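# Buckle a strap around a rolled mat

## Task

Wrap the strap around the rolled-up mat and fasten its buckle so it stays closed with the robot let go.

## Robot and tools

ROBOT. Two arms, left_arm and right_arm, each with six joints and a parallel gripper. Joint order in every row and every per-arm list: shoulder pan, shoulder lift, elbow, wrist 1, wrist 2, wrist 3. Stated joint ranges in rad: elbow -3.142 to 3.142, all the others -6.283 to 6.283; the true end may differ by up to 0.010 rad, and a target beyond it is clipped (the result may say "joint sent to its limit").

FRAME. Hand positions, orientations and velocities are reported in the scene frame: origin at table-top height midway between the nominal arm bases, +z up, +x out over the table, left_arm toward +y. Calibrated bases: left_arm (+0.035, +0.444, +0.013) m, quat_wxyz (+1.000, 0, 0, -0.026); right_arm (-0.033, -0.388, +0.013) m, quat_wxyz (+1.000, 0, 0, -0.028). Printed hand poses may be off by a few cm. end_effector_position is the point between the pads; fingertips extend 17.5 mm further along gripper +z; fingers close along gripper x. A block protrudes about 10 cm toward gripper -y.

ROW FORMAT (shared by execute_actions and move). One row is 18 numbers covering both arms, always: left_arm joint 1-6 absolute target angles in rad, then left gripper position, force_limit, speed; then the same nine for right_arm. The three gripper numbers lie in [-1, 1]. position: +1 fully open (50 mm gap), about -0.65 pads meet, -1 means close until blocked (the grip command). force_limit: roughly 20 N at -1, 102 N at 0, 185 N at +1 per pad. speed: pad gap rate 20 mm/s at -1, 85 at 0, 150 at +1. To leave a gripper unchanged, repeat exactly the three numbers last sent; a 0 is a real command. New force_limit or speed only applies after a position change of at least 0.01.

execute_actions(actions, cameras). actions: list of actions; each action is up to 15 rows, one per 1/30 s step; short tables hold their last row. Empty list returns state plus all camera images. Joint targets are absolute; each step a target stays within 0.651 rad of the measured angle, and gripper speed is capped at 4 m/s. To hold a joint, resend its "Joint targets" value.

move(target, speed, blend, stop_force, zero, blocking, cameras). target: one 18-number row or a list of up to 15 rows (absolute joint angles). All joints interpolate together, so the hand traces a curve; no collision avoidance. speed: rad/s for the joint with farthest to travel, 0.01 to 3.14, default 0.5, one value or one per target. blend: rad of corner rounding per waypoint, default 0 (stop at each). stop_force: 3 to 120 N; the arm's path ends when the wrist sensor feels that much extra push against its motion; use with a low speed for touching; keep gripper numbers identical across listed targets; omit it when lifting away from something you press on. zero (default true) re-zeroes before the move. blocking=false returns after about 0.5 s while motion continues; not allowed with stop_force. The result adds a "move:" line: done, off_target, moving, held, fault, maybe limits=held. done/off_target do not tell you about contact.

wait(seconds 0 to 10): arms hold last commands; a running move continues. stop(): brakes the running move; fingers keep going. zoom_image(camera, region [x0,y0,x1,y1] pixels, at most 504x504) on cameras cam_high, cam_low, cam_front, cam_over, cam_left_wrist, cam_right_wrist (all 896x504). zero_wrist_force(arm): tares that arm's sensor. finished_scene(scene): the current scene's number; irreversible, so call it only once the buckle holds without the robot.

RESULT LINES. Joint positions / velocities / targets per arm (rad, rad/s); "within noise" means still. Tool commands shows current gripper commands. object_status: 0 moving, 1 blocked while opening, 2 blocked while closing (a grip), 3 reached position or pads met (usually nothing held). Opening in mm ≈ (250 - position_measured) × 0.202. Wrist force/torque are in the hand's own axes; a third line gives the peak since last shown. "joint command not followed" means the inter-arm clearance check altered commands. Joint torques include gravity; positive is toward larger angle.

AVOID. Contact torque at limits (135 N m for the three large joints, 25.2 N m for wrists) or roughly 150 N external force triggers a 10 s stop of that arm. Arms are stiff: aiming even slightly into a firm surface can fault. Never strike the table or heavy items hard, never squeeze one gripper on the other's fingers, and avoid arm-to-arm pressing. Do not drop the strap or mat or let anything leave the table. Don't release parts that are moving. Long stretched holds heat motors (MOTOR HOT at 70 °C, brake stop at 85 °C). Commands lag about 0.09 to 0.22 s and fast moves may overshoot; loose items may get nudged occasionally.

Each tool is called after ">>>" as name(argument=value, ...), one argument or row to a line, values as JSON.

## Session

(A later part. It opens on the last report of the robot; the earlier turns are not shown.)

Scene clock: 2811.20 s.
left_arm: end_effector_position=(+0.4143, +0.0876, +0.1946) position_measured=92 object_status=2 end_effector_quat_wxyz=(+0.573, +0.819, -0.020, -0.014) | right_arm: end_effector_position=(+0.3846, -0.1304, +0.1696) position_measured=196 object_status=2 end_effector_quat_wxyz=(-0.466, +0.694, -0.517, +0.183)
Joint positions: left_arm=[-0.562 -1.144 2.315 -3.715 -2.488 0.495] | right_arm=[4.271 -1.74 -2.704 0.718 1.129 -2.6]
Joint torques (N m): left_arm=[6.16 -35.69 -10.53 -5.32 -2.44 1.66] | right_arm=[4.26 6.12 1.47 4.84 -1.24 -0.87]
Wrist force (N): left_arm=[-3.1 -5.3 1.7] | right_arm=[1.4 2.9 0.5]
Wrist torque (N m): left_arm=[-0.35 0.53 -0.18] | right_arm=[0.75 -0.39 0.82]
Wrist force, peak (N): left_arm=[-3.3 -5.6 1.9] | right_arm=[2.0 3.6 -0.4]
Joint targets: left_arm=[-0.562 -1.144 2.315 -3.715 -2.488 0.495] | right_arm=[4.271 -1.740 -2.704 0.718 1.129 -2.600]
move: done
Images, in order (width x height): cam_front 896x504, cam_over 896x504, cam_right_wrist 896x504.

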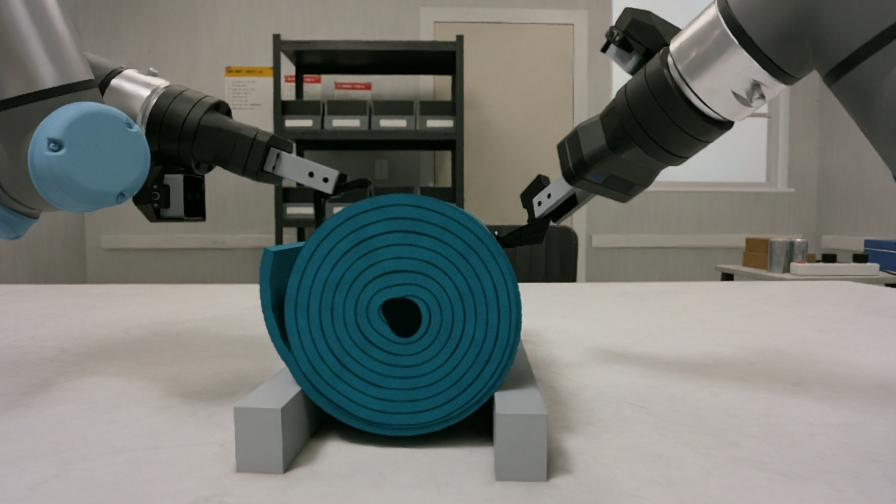

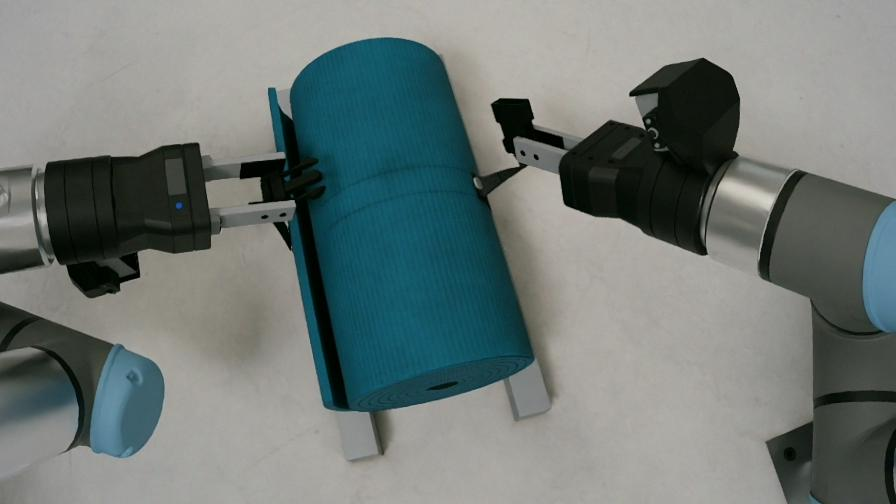

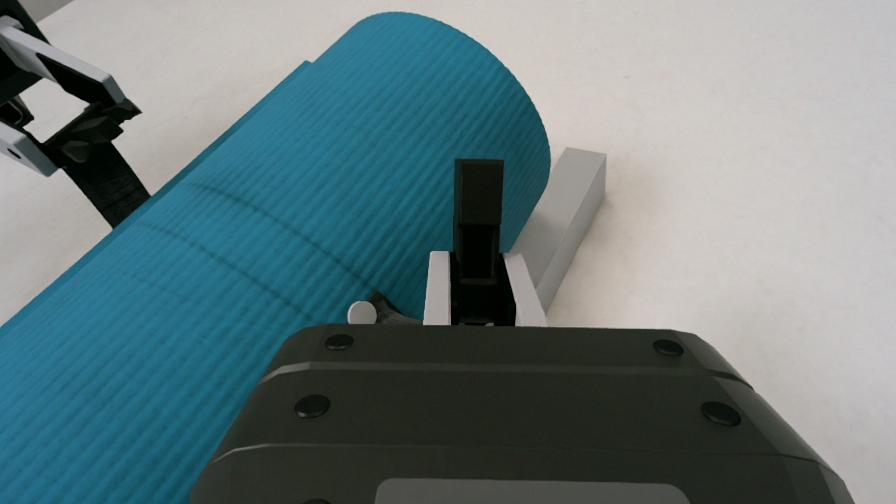

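>>> move(
  target=[
    [-0.5625,-1.1439,2.3149,-3.7154,-2.4880,0.4951,-0.98,0.7,-1,4.4742,-1.5325,-2.5657,0.1602,0.7747,-3.0,-0.98,-0.2,-1],
  ],
  speed=0.25,
  stop_force=25,
  cameras=["all"],
)

Scene clock: 2843.87 s.
left_arm: end_effector_position=(+0.4143, +0.0876, +0.1946) position_measured=92 object_status=2 end_effector_quat_wxyz=(+0.573, +0.819, -0.020, -0.014) | right_arm: end_effector_position=(+0.3898, -0.0901, +0.2195) position_measured=196 object_status=2 end_effector_quat_wxyz=(-0.320, +0.802, -0.328, +0.385)
Joint positions: left_arm=[-0.562 -1.144 2.315 -3.715 -2.488 0.495] | right_arm=[4.474 -1.532 -2.566 0.16 0.775 -3]
Joint torques (N m): left_arm=[8.1 -35.28 -10.18 -5.39 -2.42 1.61] | right_arm=[-8.06 5.58 7.87 3.34 -0.8 -0.9]
Wrist force (N): left_arm=[-3.2 -5.3 1.9] | right_arm=[-1.6 6.7 2.4]
Wrist torque (N m): left_arm=[-0.31 0.54 -0.18] | right_arm=[0.78 -0.31 0.46]
Wrist force, peak (N): left_arm=[-3.1 -5.6 2.1] | right_arm=[-1.7 7.1 2.3]
Joint targets: left_arm=[-0.562 -1.144 2.315 -3.715 -2.488 0.495] | right_arm=[4.474 -1.532 -2.566 0.160 0.775 -3.000]
move: done

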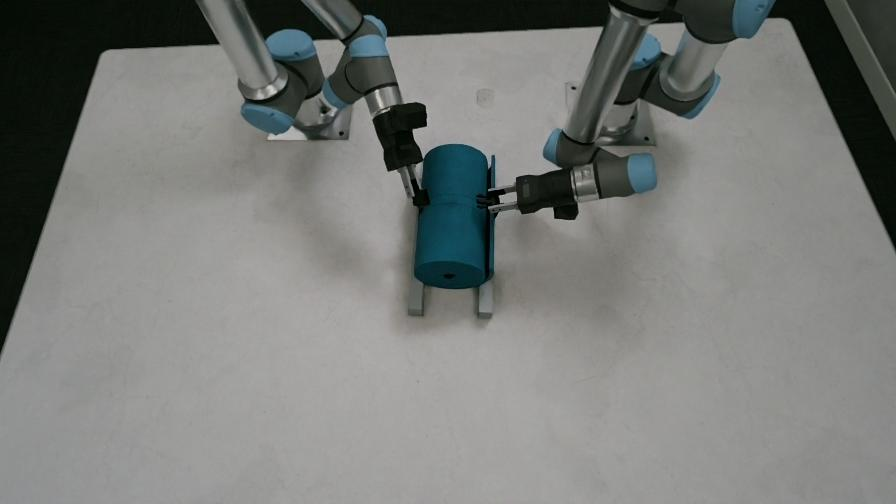

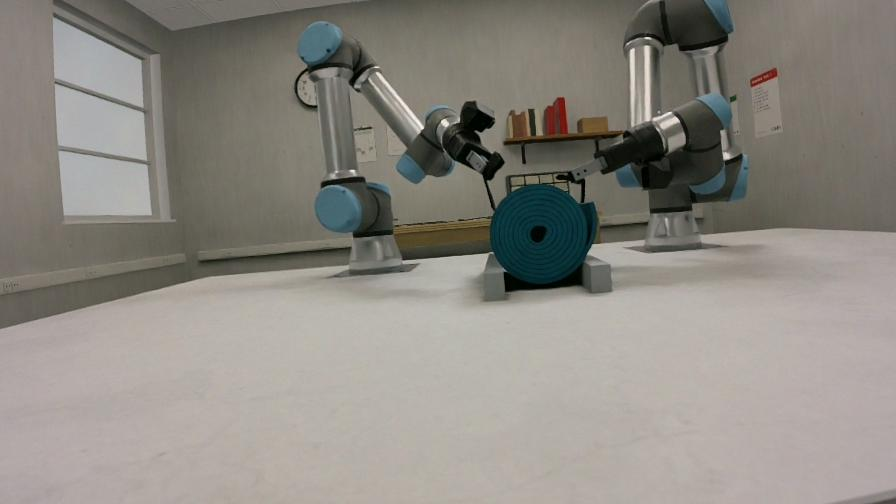

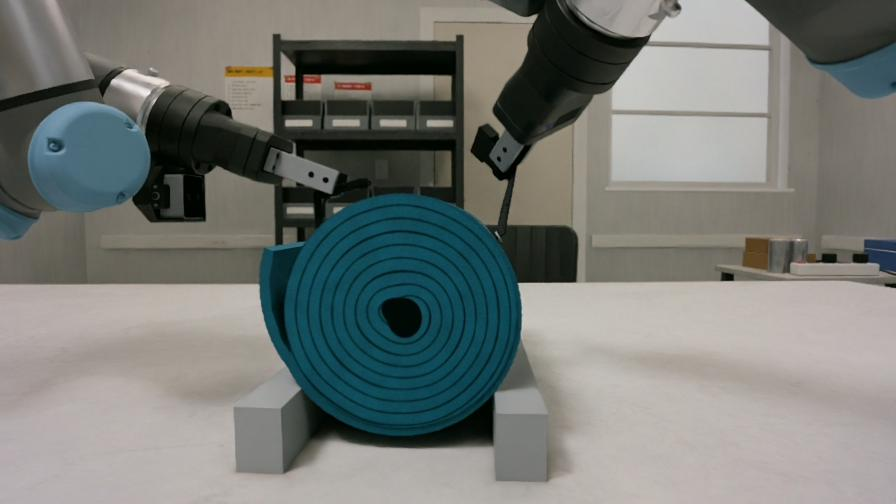

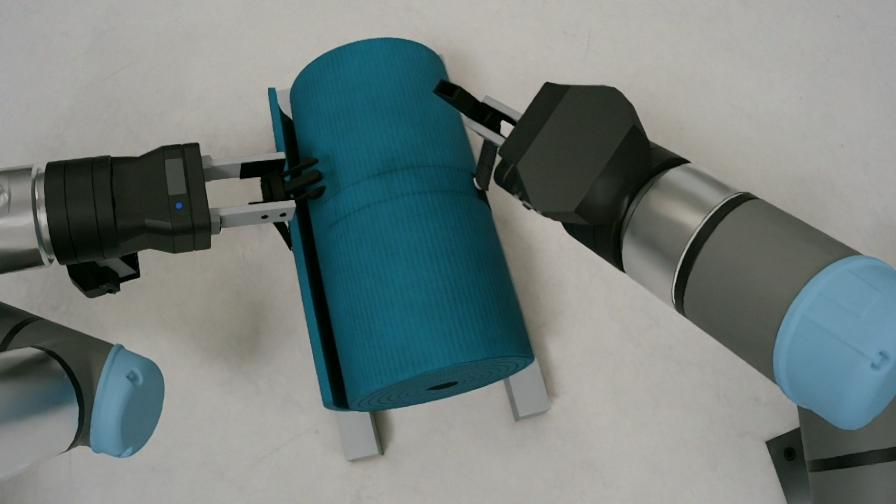

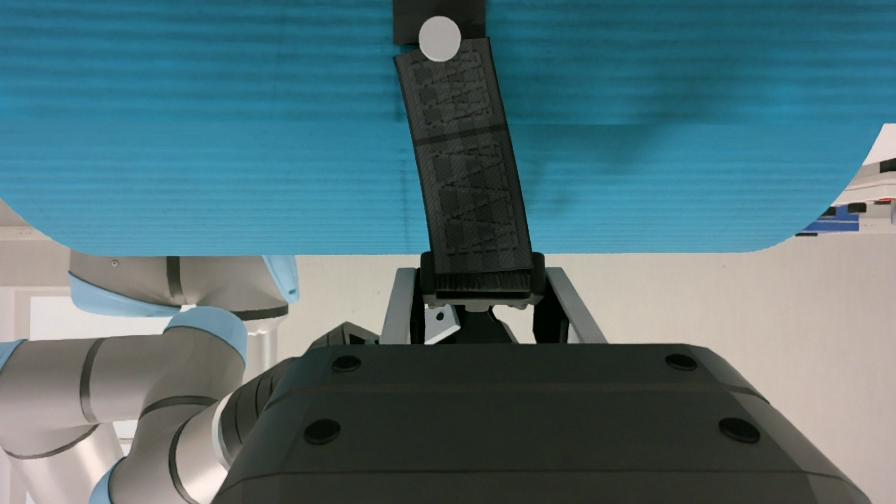

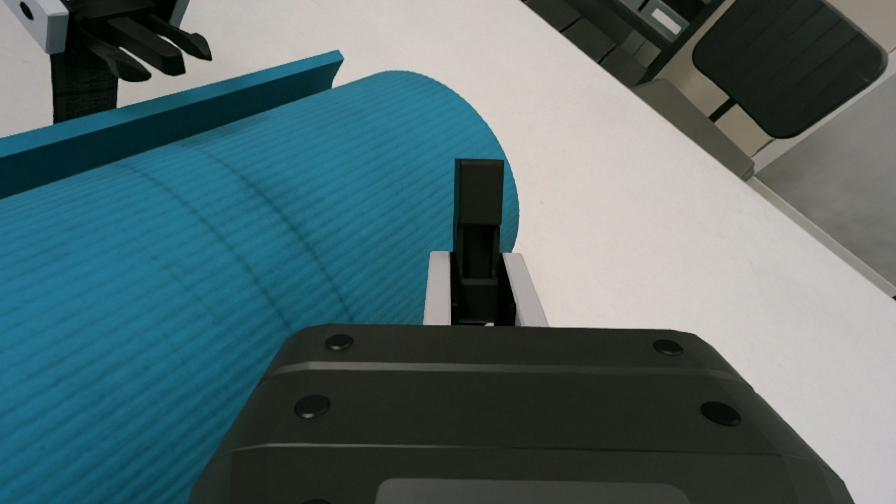

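>>> move(
  target=[
    [-0.5625,-1.1439,2.3149,-3.7154,-2.4880,0.4951,-0.98,0.7,-1,4.5706,-1.6074,-2.3216,-0.4552,0.5565,-3.523,-0.98,-0.2,-1],
  ],
  speed=0.25,
  stop_force=25,
  cameras=["cam_front","cam_over","cam_right_wrist"],
)

>>> zoom_image(
  camera="cam_front",
  region=[240, 90, 640, 320],
)

>>> zoom_image(
  camera="cam_over",
  region=[240, 40, 600, 300],
)

Scene clock: 2851.87 s.
left_arm: end_effector_position=(+0.4143, +0.0876, +0.1946) position_measured=92 object_status=2 end_effector_quat_wxyz=(+0.573, +0.819, -0.020, -0.014) | right_arm: end_effector_position=(+0.3979, -0.0350, +0.2246) position_measured=196 object_status=2 end_effector_quat_wxyz=(+0.000, +0.866, +0.000, +0.500)
Joint positions: left_arm=[-0.562 -1.144 2.315 -3.715 -2.488 0.495] | right_arm=[4.571 -1.607 -2.322 -0.455 0.557 -3.523]
Joint torques (N m): left_arm=[5.94 -35.8 -10.41 -5.15 -2.47 1.51] | right_arm=[-6.44 32.9 12.61 3.27 -0.78 -0.85]
Wrist force (N): left_arm=[-2.3 -7.7 3.0] | right_arm=[-4.2 4.5 1.2]
Wrist torque (N m): left_arm=[-0.36 0.52 -0.15] | right_arm=[0.63 -0.14 -0.26]
Wrist force, peak (N): left_arm=[-2.6 -8.3 3.1] | right_arm=[-1.7 6.9 2.3]
Joint targets: left_arm=[-0.562 -1.144 2.315 -3.715 -2.488 0.495] | right_arm=[4.571 -1.607 -2.322 -0.455 0.556 -3.523]
move: done
Images, in order (width x height): cam_front 896x504, cam_over 896x504, cam_right_wrist 896x504.

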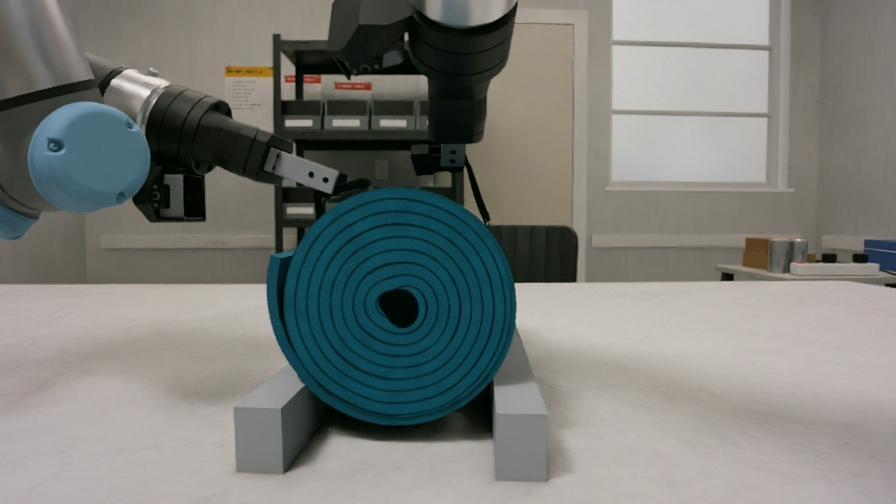

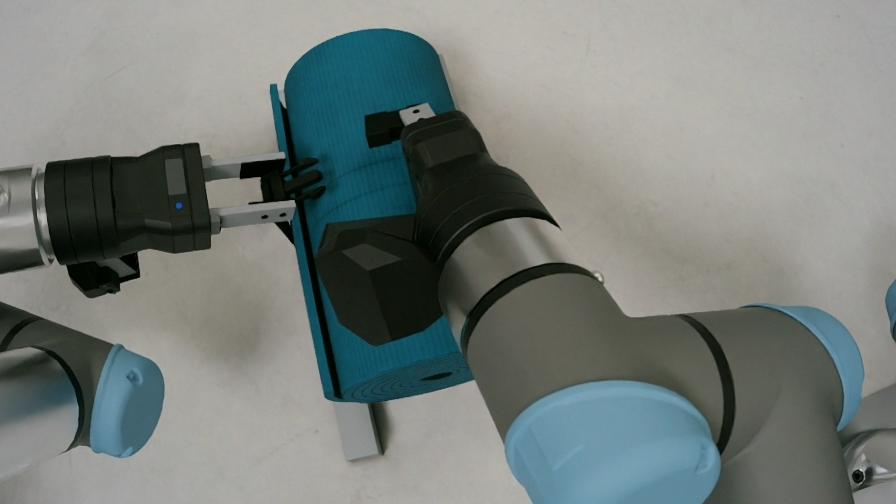

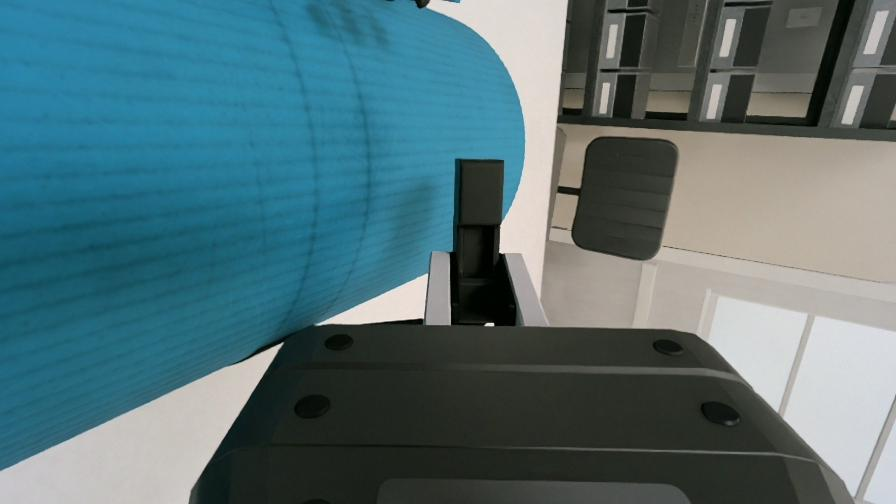

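Scaled by 1.260.

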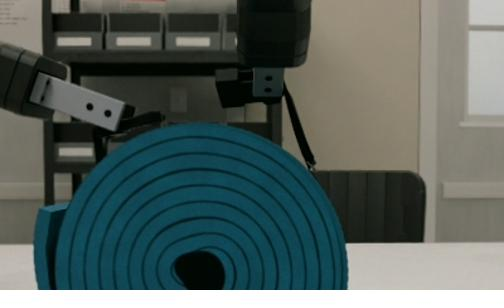

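Scaled by 1.400.

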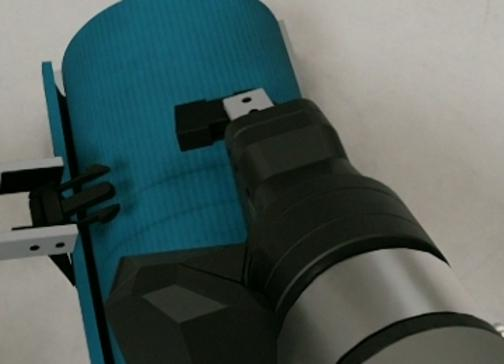

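>>> move(
  target=[
    [-0.5625,-1.1439,2.3149,-3.7154,-2.4880,0.4951,-0.98,0.7,-1,4.5706,-1.6805,-2.3546,-0.3491,0.5565,-3.523,-0.98,-0.2,-1],
  ],
  speed=0.03,
  stop_force=5,
  cameras=["cam_front","cam_over"],
)

>>> zoom_image(
  camera="cam_front",
  region=[300, 110, 540, 250],
)

Scene clock: 2867.37 s.
left_arm: end_effector_position=(+0.4143, +0.0876, +0.1946) position_measured=92 object_status=2 end_effector_quat_wxyz=(+0.573, +0.819, -0.020, -0.014) | right_arm: end_effector_position=(+0.3980, -0.0347, +0.2025) position_measured=196 object_status=2 end_effector_quat_wxyz=(+0.000, +0.866, +0.000, +0.500)
Joint positions: left_arm=[-0.562 -1.144 2.315 -3.715 -2.488 0.495] | right_arm=[4.571 -1.661 -2.346 -0.378 0.557 -3.523]
Joint torques (N m): left_arm=[6.09 -36.15 -10.14 -5.38 -2.57 1.27] | right_arm=[-3.56 31.71 26.73 5.08 -1.78 -0.74]
Wrist force (N): left_arm=[-2.6 -7.8 2.9] | right_arm=[0.2 3.0 -0.3]
Wrist torque (N m): left_arm=[-0.40 0.56 -0.14] | right_arm=[0.56 -0.04 -0.31]
Wrist force, peak (N): left_arm=[-2.5 -8.4 3.3] | right_arm=[-4.1 5.1 1.1]
Joint targets: left_arm=[-0.562 -1.144 2.315 -3.715 -2.488 0.495] | right_arm=[4.571 -1.661 -2.346 -0.378 0.557 -3.523]
move: contact (right_arm); right_arm: the wrist 1 is farthest, 0.028 rad from its target
Images, in order (width x height): cam_front 896x504, cam_over 896x504.

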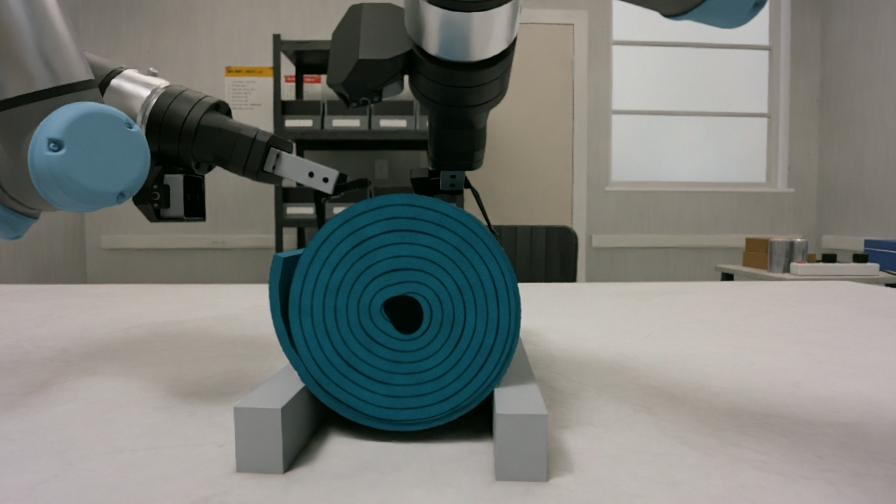

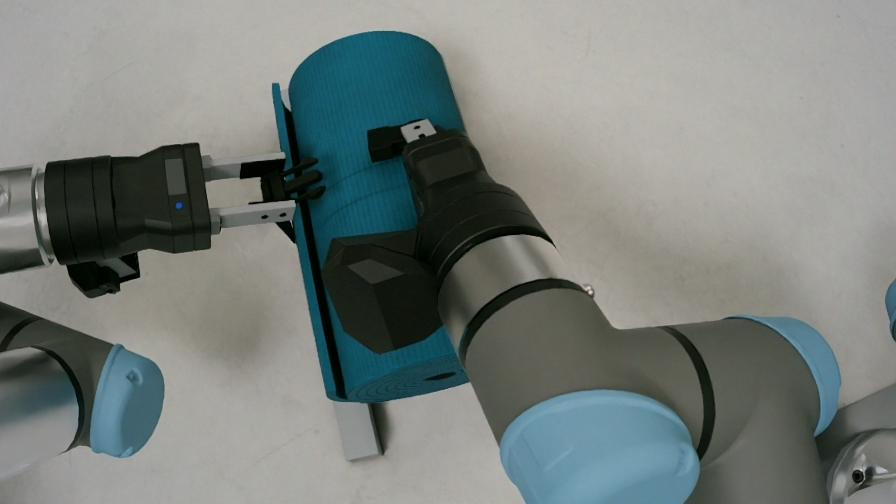

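Scaled by 2.100.

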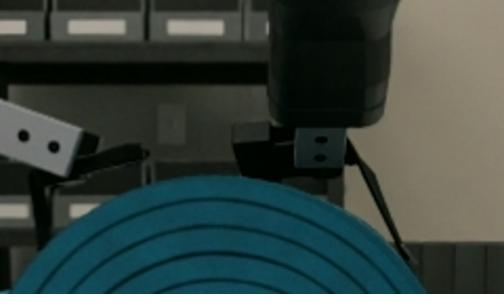

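>>> move(
  target=[
    [-0.5625,-1.1439,2.3149,-3.7154,-2.4880,0.4951,-0.98,0.7,-1,4.5706,-1.6805,-2.3546,-0.3491,0.5565,-3.523,-0.98,-0.2,-1],
  ],
  speed=0.03,
  stop_force=5,
  cameras=["cam_front"],
)

>>> zoom_image(
  camera="cam_front",
  region=[300, 110, 540, 250],
)

Scene clock: 2872.53 s.
left_arm: end_effector_position=(+0.4143, +0.0876, +0.1946) position_measured=92 object_status=2 end_effector_quat_wxyz=(+0.573, +0.819, -0.020, -0.014) | right_arm: end_effector_position=(+0.3980, -0.0348, +0.1988) position_measured=196 object_status=2 end_effector_quat_wxyz=(+0.000, +0.866, +0.000, +0.500)
Joint positions: left_arm=[-0.562 -1.144 2.315 -3.715 -2.488 0.495] | right_arm=[4.571 -1.67 -2.35 -0.364 0.557 -3.523]
Joint torques (N m): left_arm=[6.63 -35.5 -9.72 -5.27 -2.57 1.31] | right_arm=[-3.08 30.36 24.67 4.39 -1.86 -0.78]
Wrist force (N): left_arm=[-2.3 -7.6 3.0] | right_arm=[3.8 2.4 -3.2]
Wrist torque (N m): left_arm=[-0.37 0.52 -0.15] | right_arm=[0.59 0.04 -0.25]
Wrist force, peak (N): left_arm=[-2.3 -8.1 3.3] | right_arm=[6.9 4.0 -5.3]
Joint targets: left_arm=[-0.562 -1.144 2.315 -3.715 -2.488 0.495] | right_arm=[4.571 -1.670 -2.350 -0.364 0.557 -3.523]
move: contact (right_arm); right_arm: the wrist 1 is farthest, 0.015 rad from its target
Images, in order (width x height): cam_front 896x504.

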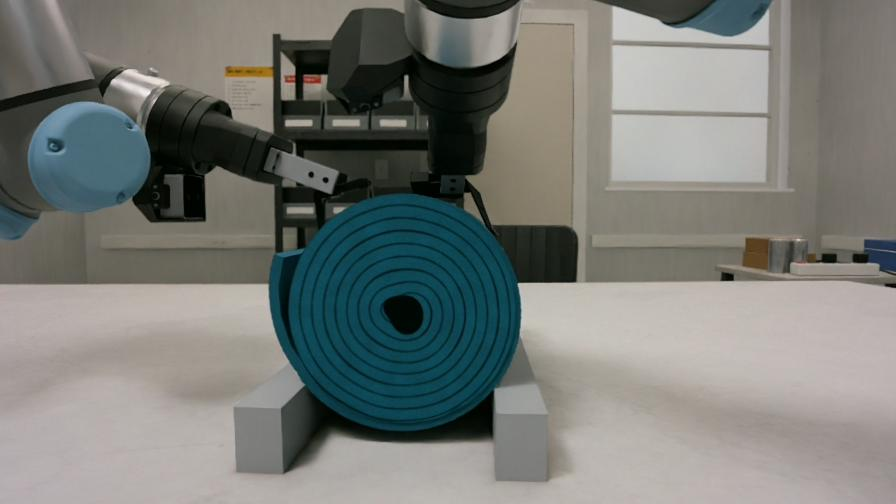

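Scaled by 2.100.

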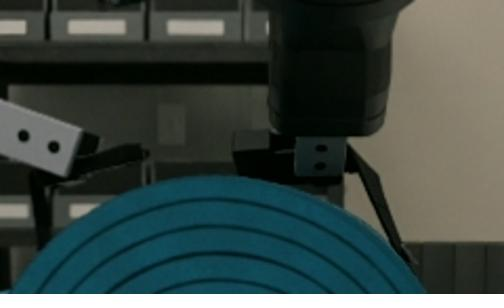

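>>> move(
  target=[
    [-0.5625,-1.1439,2.3149,-3.7154,-2.4880,0.4951,-0.98,0.7,-1,4.5706,-1.6635,-2.3472,-0.3745,0.5565,-3.523,-0.98,-0.2,-1],
    [-0.5625,-1.1439,2.3149,-3.7154,-2.4880,0.4951,-0.98,0.7,-1,4.5706,-1.6635,-2.3472,-0.3745,0.5565,-3.523,-0.15,-0.2,-1],
  ],
  speed=0.05,
  cameras=["cam_front","cam_right_wrist","cam_over"],
)

>>> zoom_image(
  camera="cam_front",
  region=[300, 110, 540, 250],
)

Scene clock: 2877.80 s.
left_arm: end_effector_position=(+0.4143, +0.0876, +0.1946) position_measured=92 object_status=2 end_effector_quat_wxyz=(+0.573, +0.819, -0.020, -0.014) | right_arm: end_effector_position=(+0.3980, -0.0349, +0.2013) position_measured=175 object_status=3 end_effector_quat_wxyz=(+0.001, +0.866, +0.000, +0.500)
Joint positions: left_arm=[-0.562 -1.144 2.315 -3.715 -2.488 0.495] | right_arm=[4.571 -1.663 -2.347 -0.374 0.557 -3.523]
Joint torques (N m): left_arm=[6.58 -35.69 -10.82 -5.39 -2.57 1.23] | right_arm=[-1.27 10.95 17.02 4.98 -1.97 -0.67]
Wrist force (N): left_arm=[-2.3 -7.7 3.0] | right_arm=[1.7 2.2 -1.1]
Wrist torque (N m): left_arm=[-0.38 0.52 -0.15] | right_arm=[0.54 -0.05 -0.33]
Wrist force, peak (N): left_arm=[-2.3 -8.0 3.3] | right_arm=[4.0 2.7 -3.2]
Joint targets: left_arm=[-0.562 -1.144 2.315 -3.715 -2.488 0.495] | right_arm=[4.571 -1.663 -2.347 -0.375 0.556 -3.523]
move: done
Images, in order (width x height): cam_front 896x504, cam_over 896x504, cam_right_wrist 896x504.

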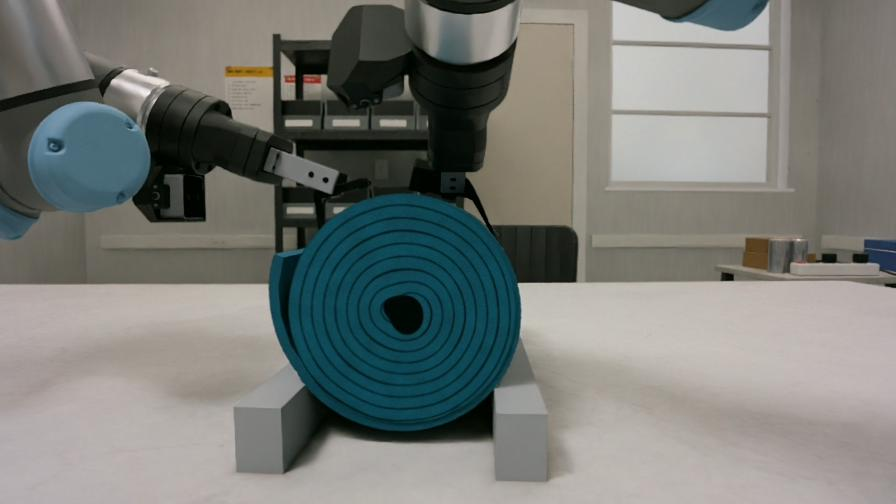

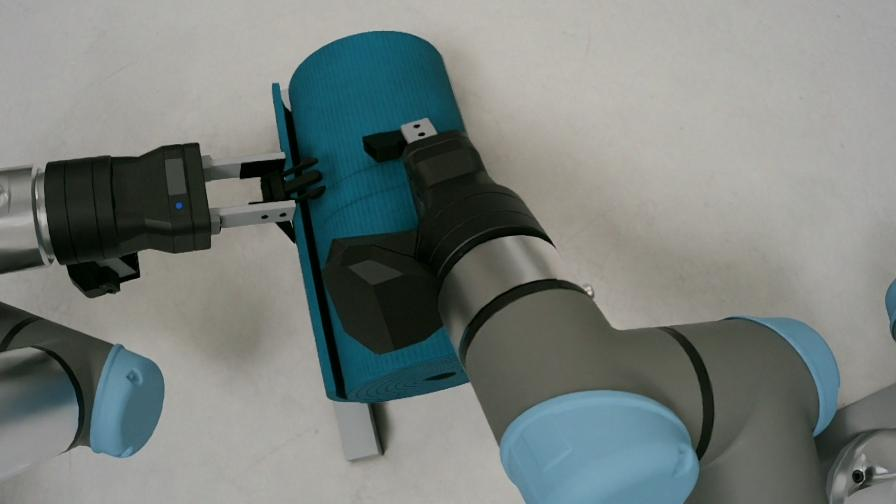

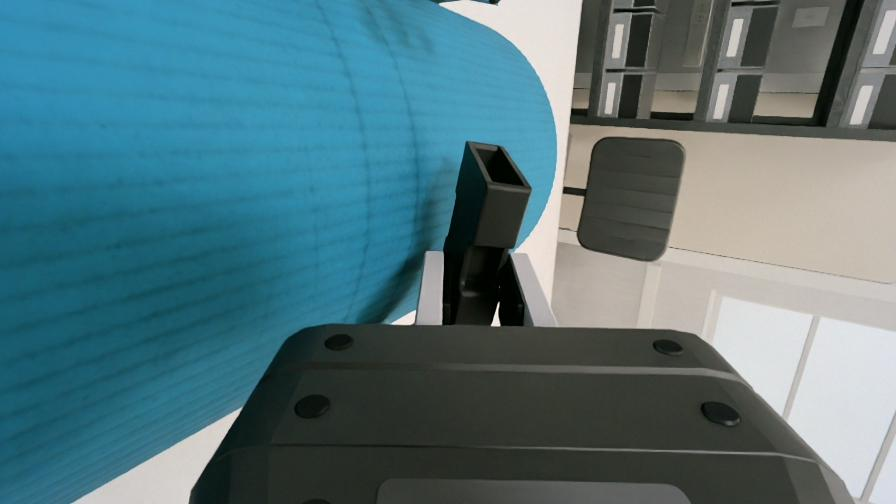

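Scaled by 2.100.

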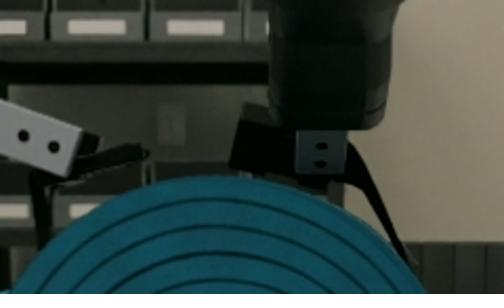

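>>> move(
  target=[
    [-0.5625,-1.1439,2.3149,-3.7154,-2.4880,0.4951,-0.98,0.7,-1,4.6729,-1.5192,-2.3571,-0.6723,0.5319,-3.331,-0.15,-0.2,-1],
  ],
  speed=0.1,
  stop_force=15,
  cameras=["cam_front","cam_right_wrist","cam_over"],
)

>>> zoom_image(
  camera="cam_front",
  region=[300, 110, 540, 250],
)

Scene clock: 2891.37 s.
left_arm: end_effector_position=(+0.4143, +0.0876, +0.1946) position_measured=92 object_status=2 end_effector_quat_wxyz=(+0.573, +0.819, -0.020, -0.014) | right_arm: end_effector_position=(+0.3589, -0.0349, +0.2233) position_measured=175 object_status=3 end_effector_quat_wxyz=(+0.000, +0.866, +0.000, +0.500)
Joint positions: left_arm=[-0.562 -1.144 2.315 -3.715 -2.488 0.495] | right_arm=[4.673 -1.519 -2.357 -0.672 0.532 -3.331]
Joint torques (N m): left_arm=[6.89 -35.49 -10.08 -4.51 -2.62 1.23] | right_arm=[-7.43 6.21 16.94 3.1 0.18 -1.19]
Wrist force (N): left_arm=[-1.9 -2.0 0.4] | right_arm=[2.3 1.8 -1.4]
Wrist torque (N m): left_arm=[-0.25 0.50 -0.14] | right_arm=[0.52 -0.07 -0.32]
Wrist force, peak (N): left_arm=[-2.4 -8.1 3.2] | right_arm=[-1.8 4.4 2.1]
Joint targets: left_arm=[-0.562 -1.144 2.315 -3.715 -2.488 0.495] | right_arm=[4.673 -1.519 -2.357 -0.672 0.532 -3.331]
move: done
Images, in order (width x height): cam_front 896x504, cam_over 896x504, cam_right_wrist 896x504.

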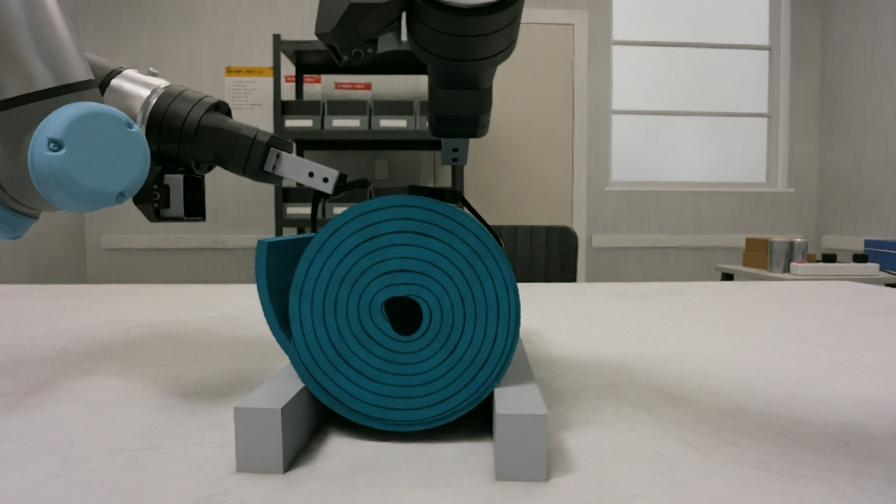

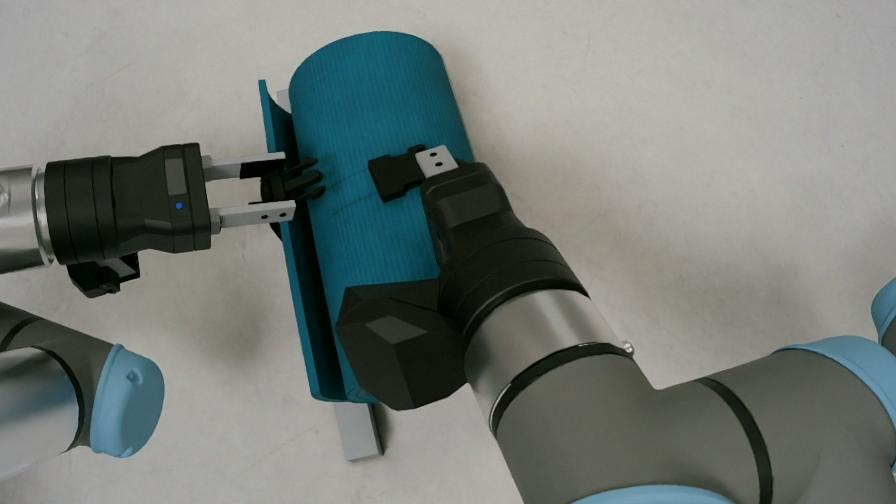

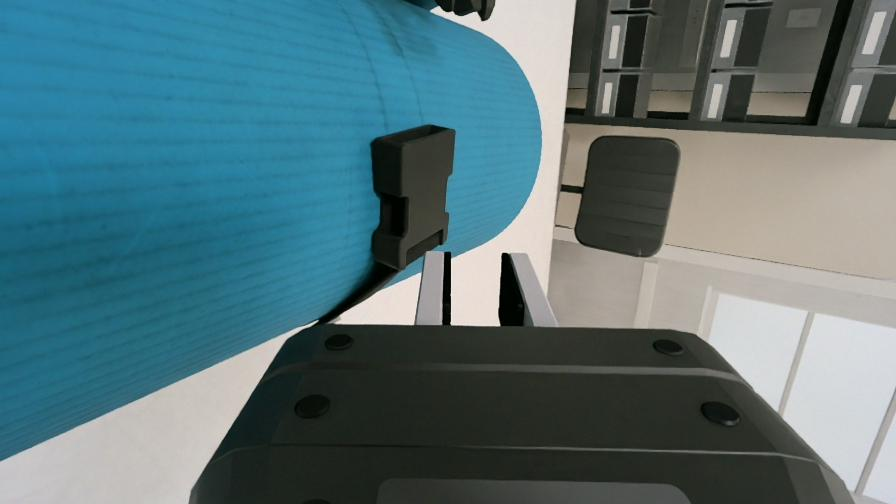

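Scaled by 2.100.

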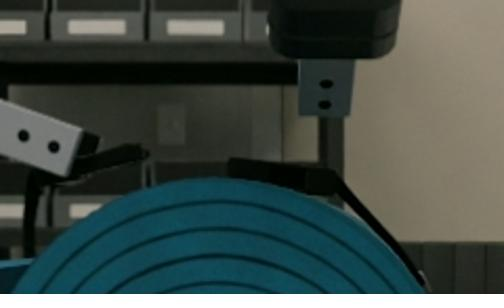

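>>> move(
  target=[
    [-0.5625,-1.1439,2.3149,-3.7154,-2.4880,0.4951,-0.98,0.7,-1,4.6729,-1.3200,-2.3571,-0.6723,0.5319,-3.331,-0.15,-0.2,-1],
    [-0.5625,-1.1439,2.3149,-3.7154,-2.4880,0.4951,-0.98,0.7,-1,3.45,-1.5367,-2.2907,-0.3457,2.1734,-0.7584,-0.15,-0.2,-1],
    [-0.5625,-1.1439,2.3149,-3.7154,-2.4880,0.4951,-0.98,0.7,-1,3.6953,-1.5367,-2.2907,-0.3457,2.1734,-0.7584,1,-0.2,-0.5],
  ],
  speed=[0.2,0.7,0.3],
  cameras=["cam_front","cam_right_wrist","cam_over"],
)

>>> zoom_image(
  camera="cam_front",
  region=[300, 110, 540, 250],
)

>>> zoom_image(
  camera="cam_right_wrist",
  region=[260, 100, 660, 340],
)

Scene clock: 2922.70 s.
left_arm: end_effector_position=(+0.4143, +0.0876, +0.1946) position_measured=92 object_status=2 end_effector_quat_wxyz=(+0.573, +0.819, -0.020, -0.014) | right_arm: end_effector_position=(+0.3858, -0.1449, +0.2196) position_measured=3 object_status=3 end_effector_quat_wxyz=(+0.028, +0.066, +0.921, +0.382)
Joint positions: left_arm=[-0.562 -1.144 2.315 -3.715 -2.488 0.495] | right_arm=[3.695 -1.537 -2.291 -0.346 2.173 -0.758]
Joint torques (N m): left_arm=[5.82 -34.51 -10.48 -1.22 -2.58 0.78] | right_arm=[5.6 26.57 10.47 2.82 0.52 1.06]
Wrist force (N): left_arm=[-2.2 -1.9 0.5] | right_arm=[1.0 3.1 -1.7]
Wrist torque (N m): left_arm=[-0.24 0.53 -0.15] | right_arm=[0.51 -0.06 -0.23]
Wrist force, peak (N): left_arm=[-2.3 -2.2 0.4] | right_arm=[2.1 4.7 -0.6]
Joint targets: left_arm=[-0.562 -1.144 2.315 -3.715 -2.488 0.495] | right_arm=[3.695 -1.537 -2.291 -0.346 2.173 -0.758]
move: done
Images, in order (width x height): cam_front 896x504, cam_over 896x504, cam_right_wrist 896x504.

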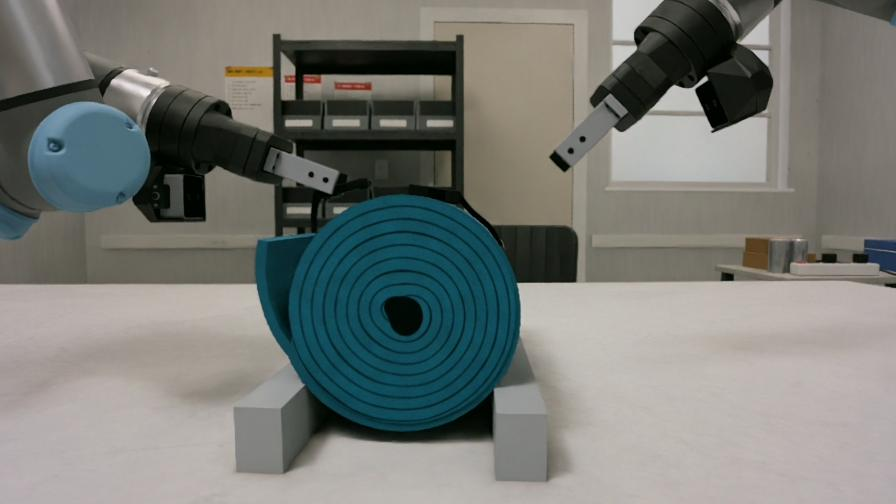

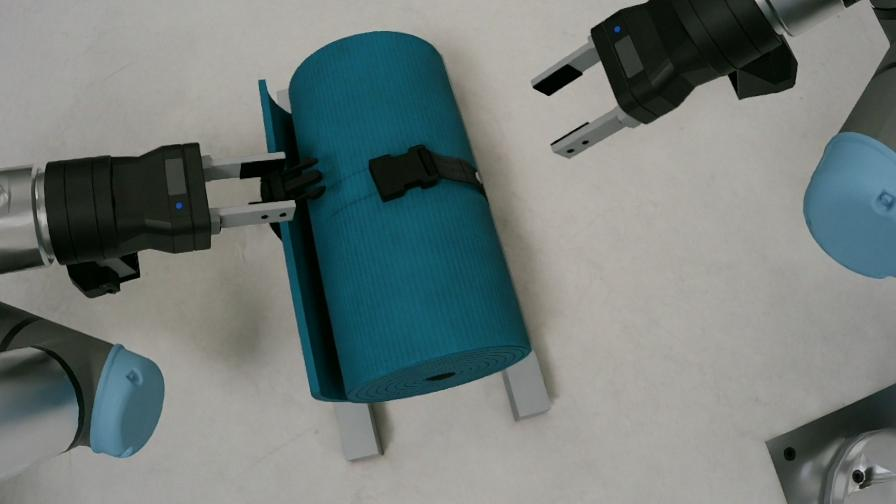

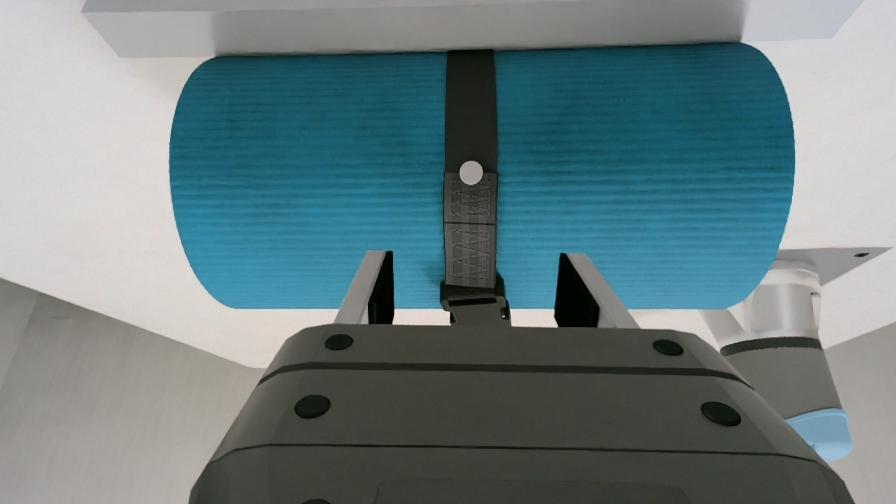

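Scaled by 2.100.

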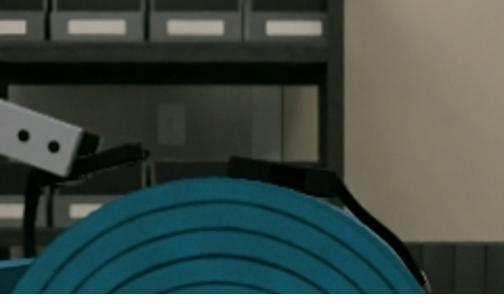

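Scaled by 1.260.

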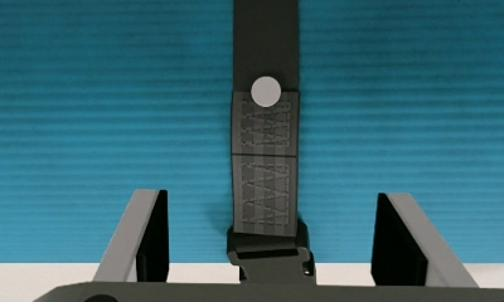

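>>> move(
  target=[
    [-0.5625,-1.1439,2.3149,-3.7154,-2.4880,0.4951,-0.98,0.7,-1,3.8210,-1.6863,-2.2566,-0.0787,2.1553,-0.5884,1,-0.2,-0.5],
  ],
  speed=0.2,
  stop_force=20,
  cameras=["cam_front","cam_right_wrist","cam_over"],
)

>>> zoom_image(
  camera="cam_front",
  region=[340, 120, 540, 230],
)

>>> zoom_image(
  camera="cam_right_wrist",
  region=[300, 150, 650, 360],
)

>>> zoom_image(
  camera="cam_over",
  region=[240, 100, 540, 260],
)

Scene clock: 2954.10 s.
left_arm: end_effector_position=(+0.4143, +0.0876, +0.1946) position_measured=92 object_status=2 end_effector_quat_wxyz=(+0.573, +0.819, -0.020, -0.014) | right_arm: end_effector_position=(+0.3967, -0.0670, +0.2126) position_measured=3 object_status=3 end_effector_quat_wxyz=(+0.030, +0.065, +0.904, +0.422)
Joint positions: left_arm=[-0.562 -1.144 2.315 -3.715 -2.488 0.495] | right_arm=[3.821 -1.686 -2.257 -0.079 2.155 -0.588]
Joint torques (N m): left_arm=[6.58 -34.35 -10.67 -1.45 -2.77 0.74] | right_arm=[-7.42 33.56 8.64 5.05 3.59 0.68]
Wrist force (N): left_arm=[-2.2 -2.0 0.6] | right_arm=[1.0 3.1 -1.5]
Wrist torque (N m): left_arm=[-0.26 0.54 -0.15] | right_arm=[0.51 -0.03 -0.27]
Wrist force, peak (N): left_arm=[-2.3 -2.2 0.5] | right_arm=[1.1 3.4 -1.8]
Joint targets: left_arm=[-0.562 -1.144 2.315 -3.715 -2.488 0.495] | right_arm=[3.821 -1.686 -2.257 -0.079 2.155 -0.588]
move: done
Images, in order (width x height): cam_front 896x504, cam_over 896x504, cam_right_wrist 896x504.

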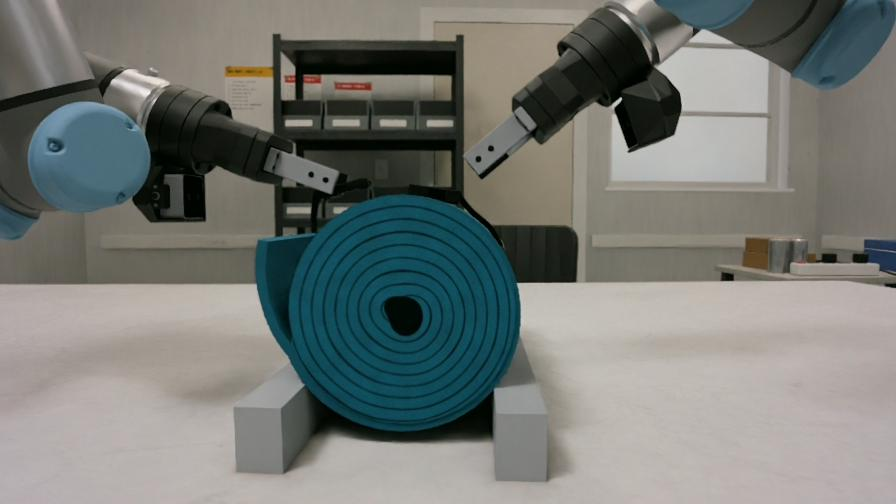

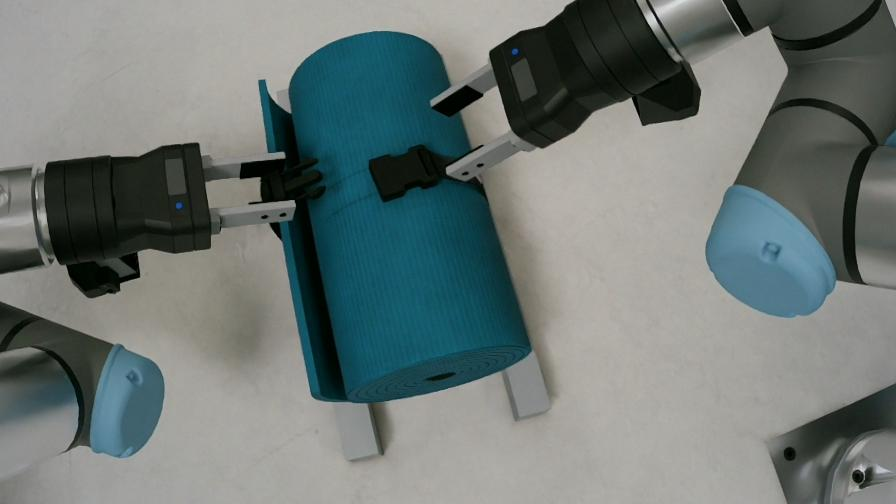

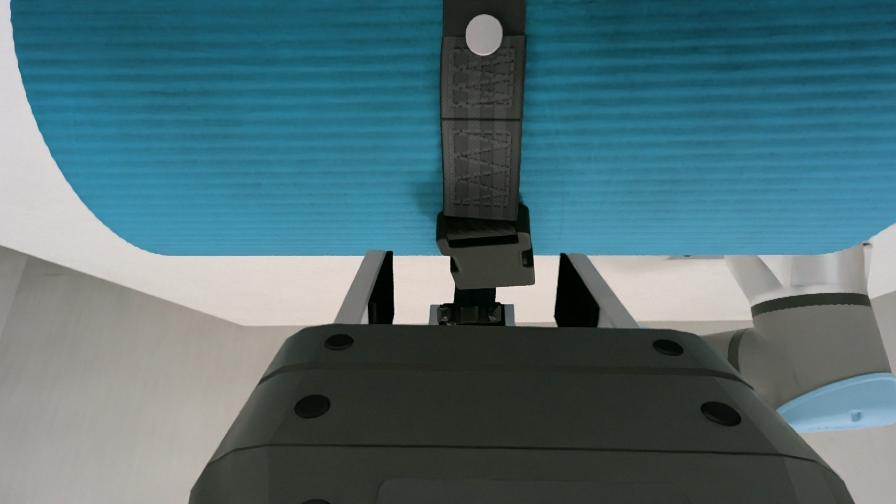

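Scaled by 2.520.

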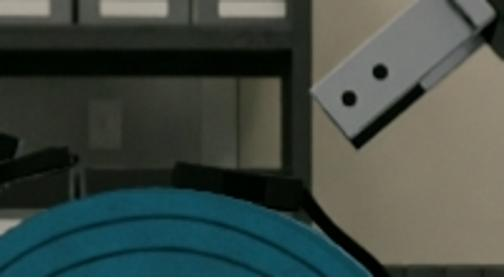

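Scaled by 1.440.

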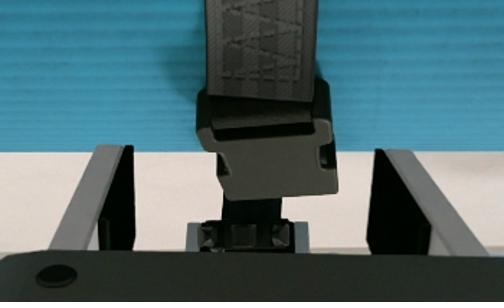

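Scaled by 1.680.

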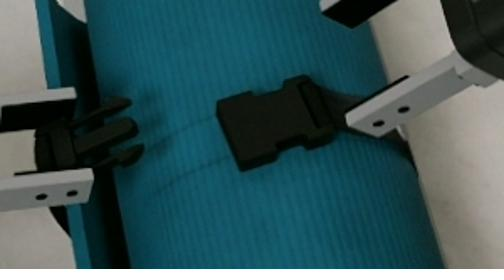

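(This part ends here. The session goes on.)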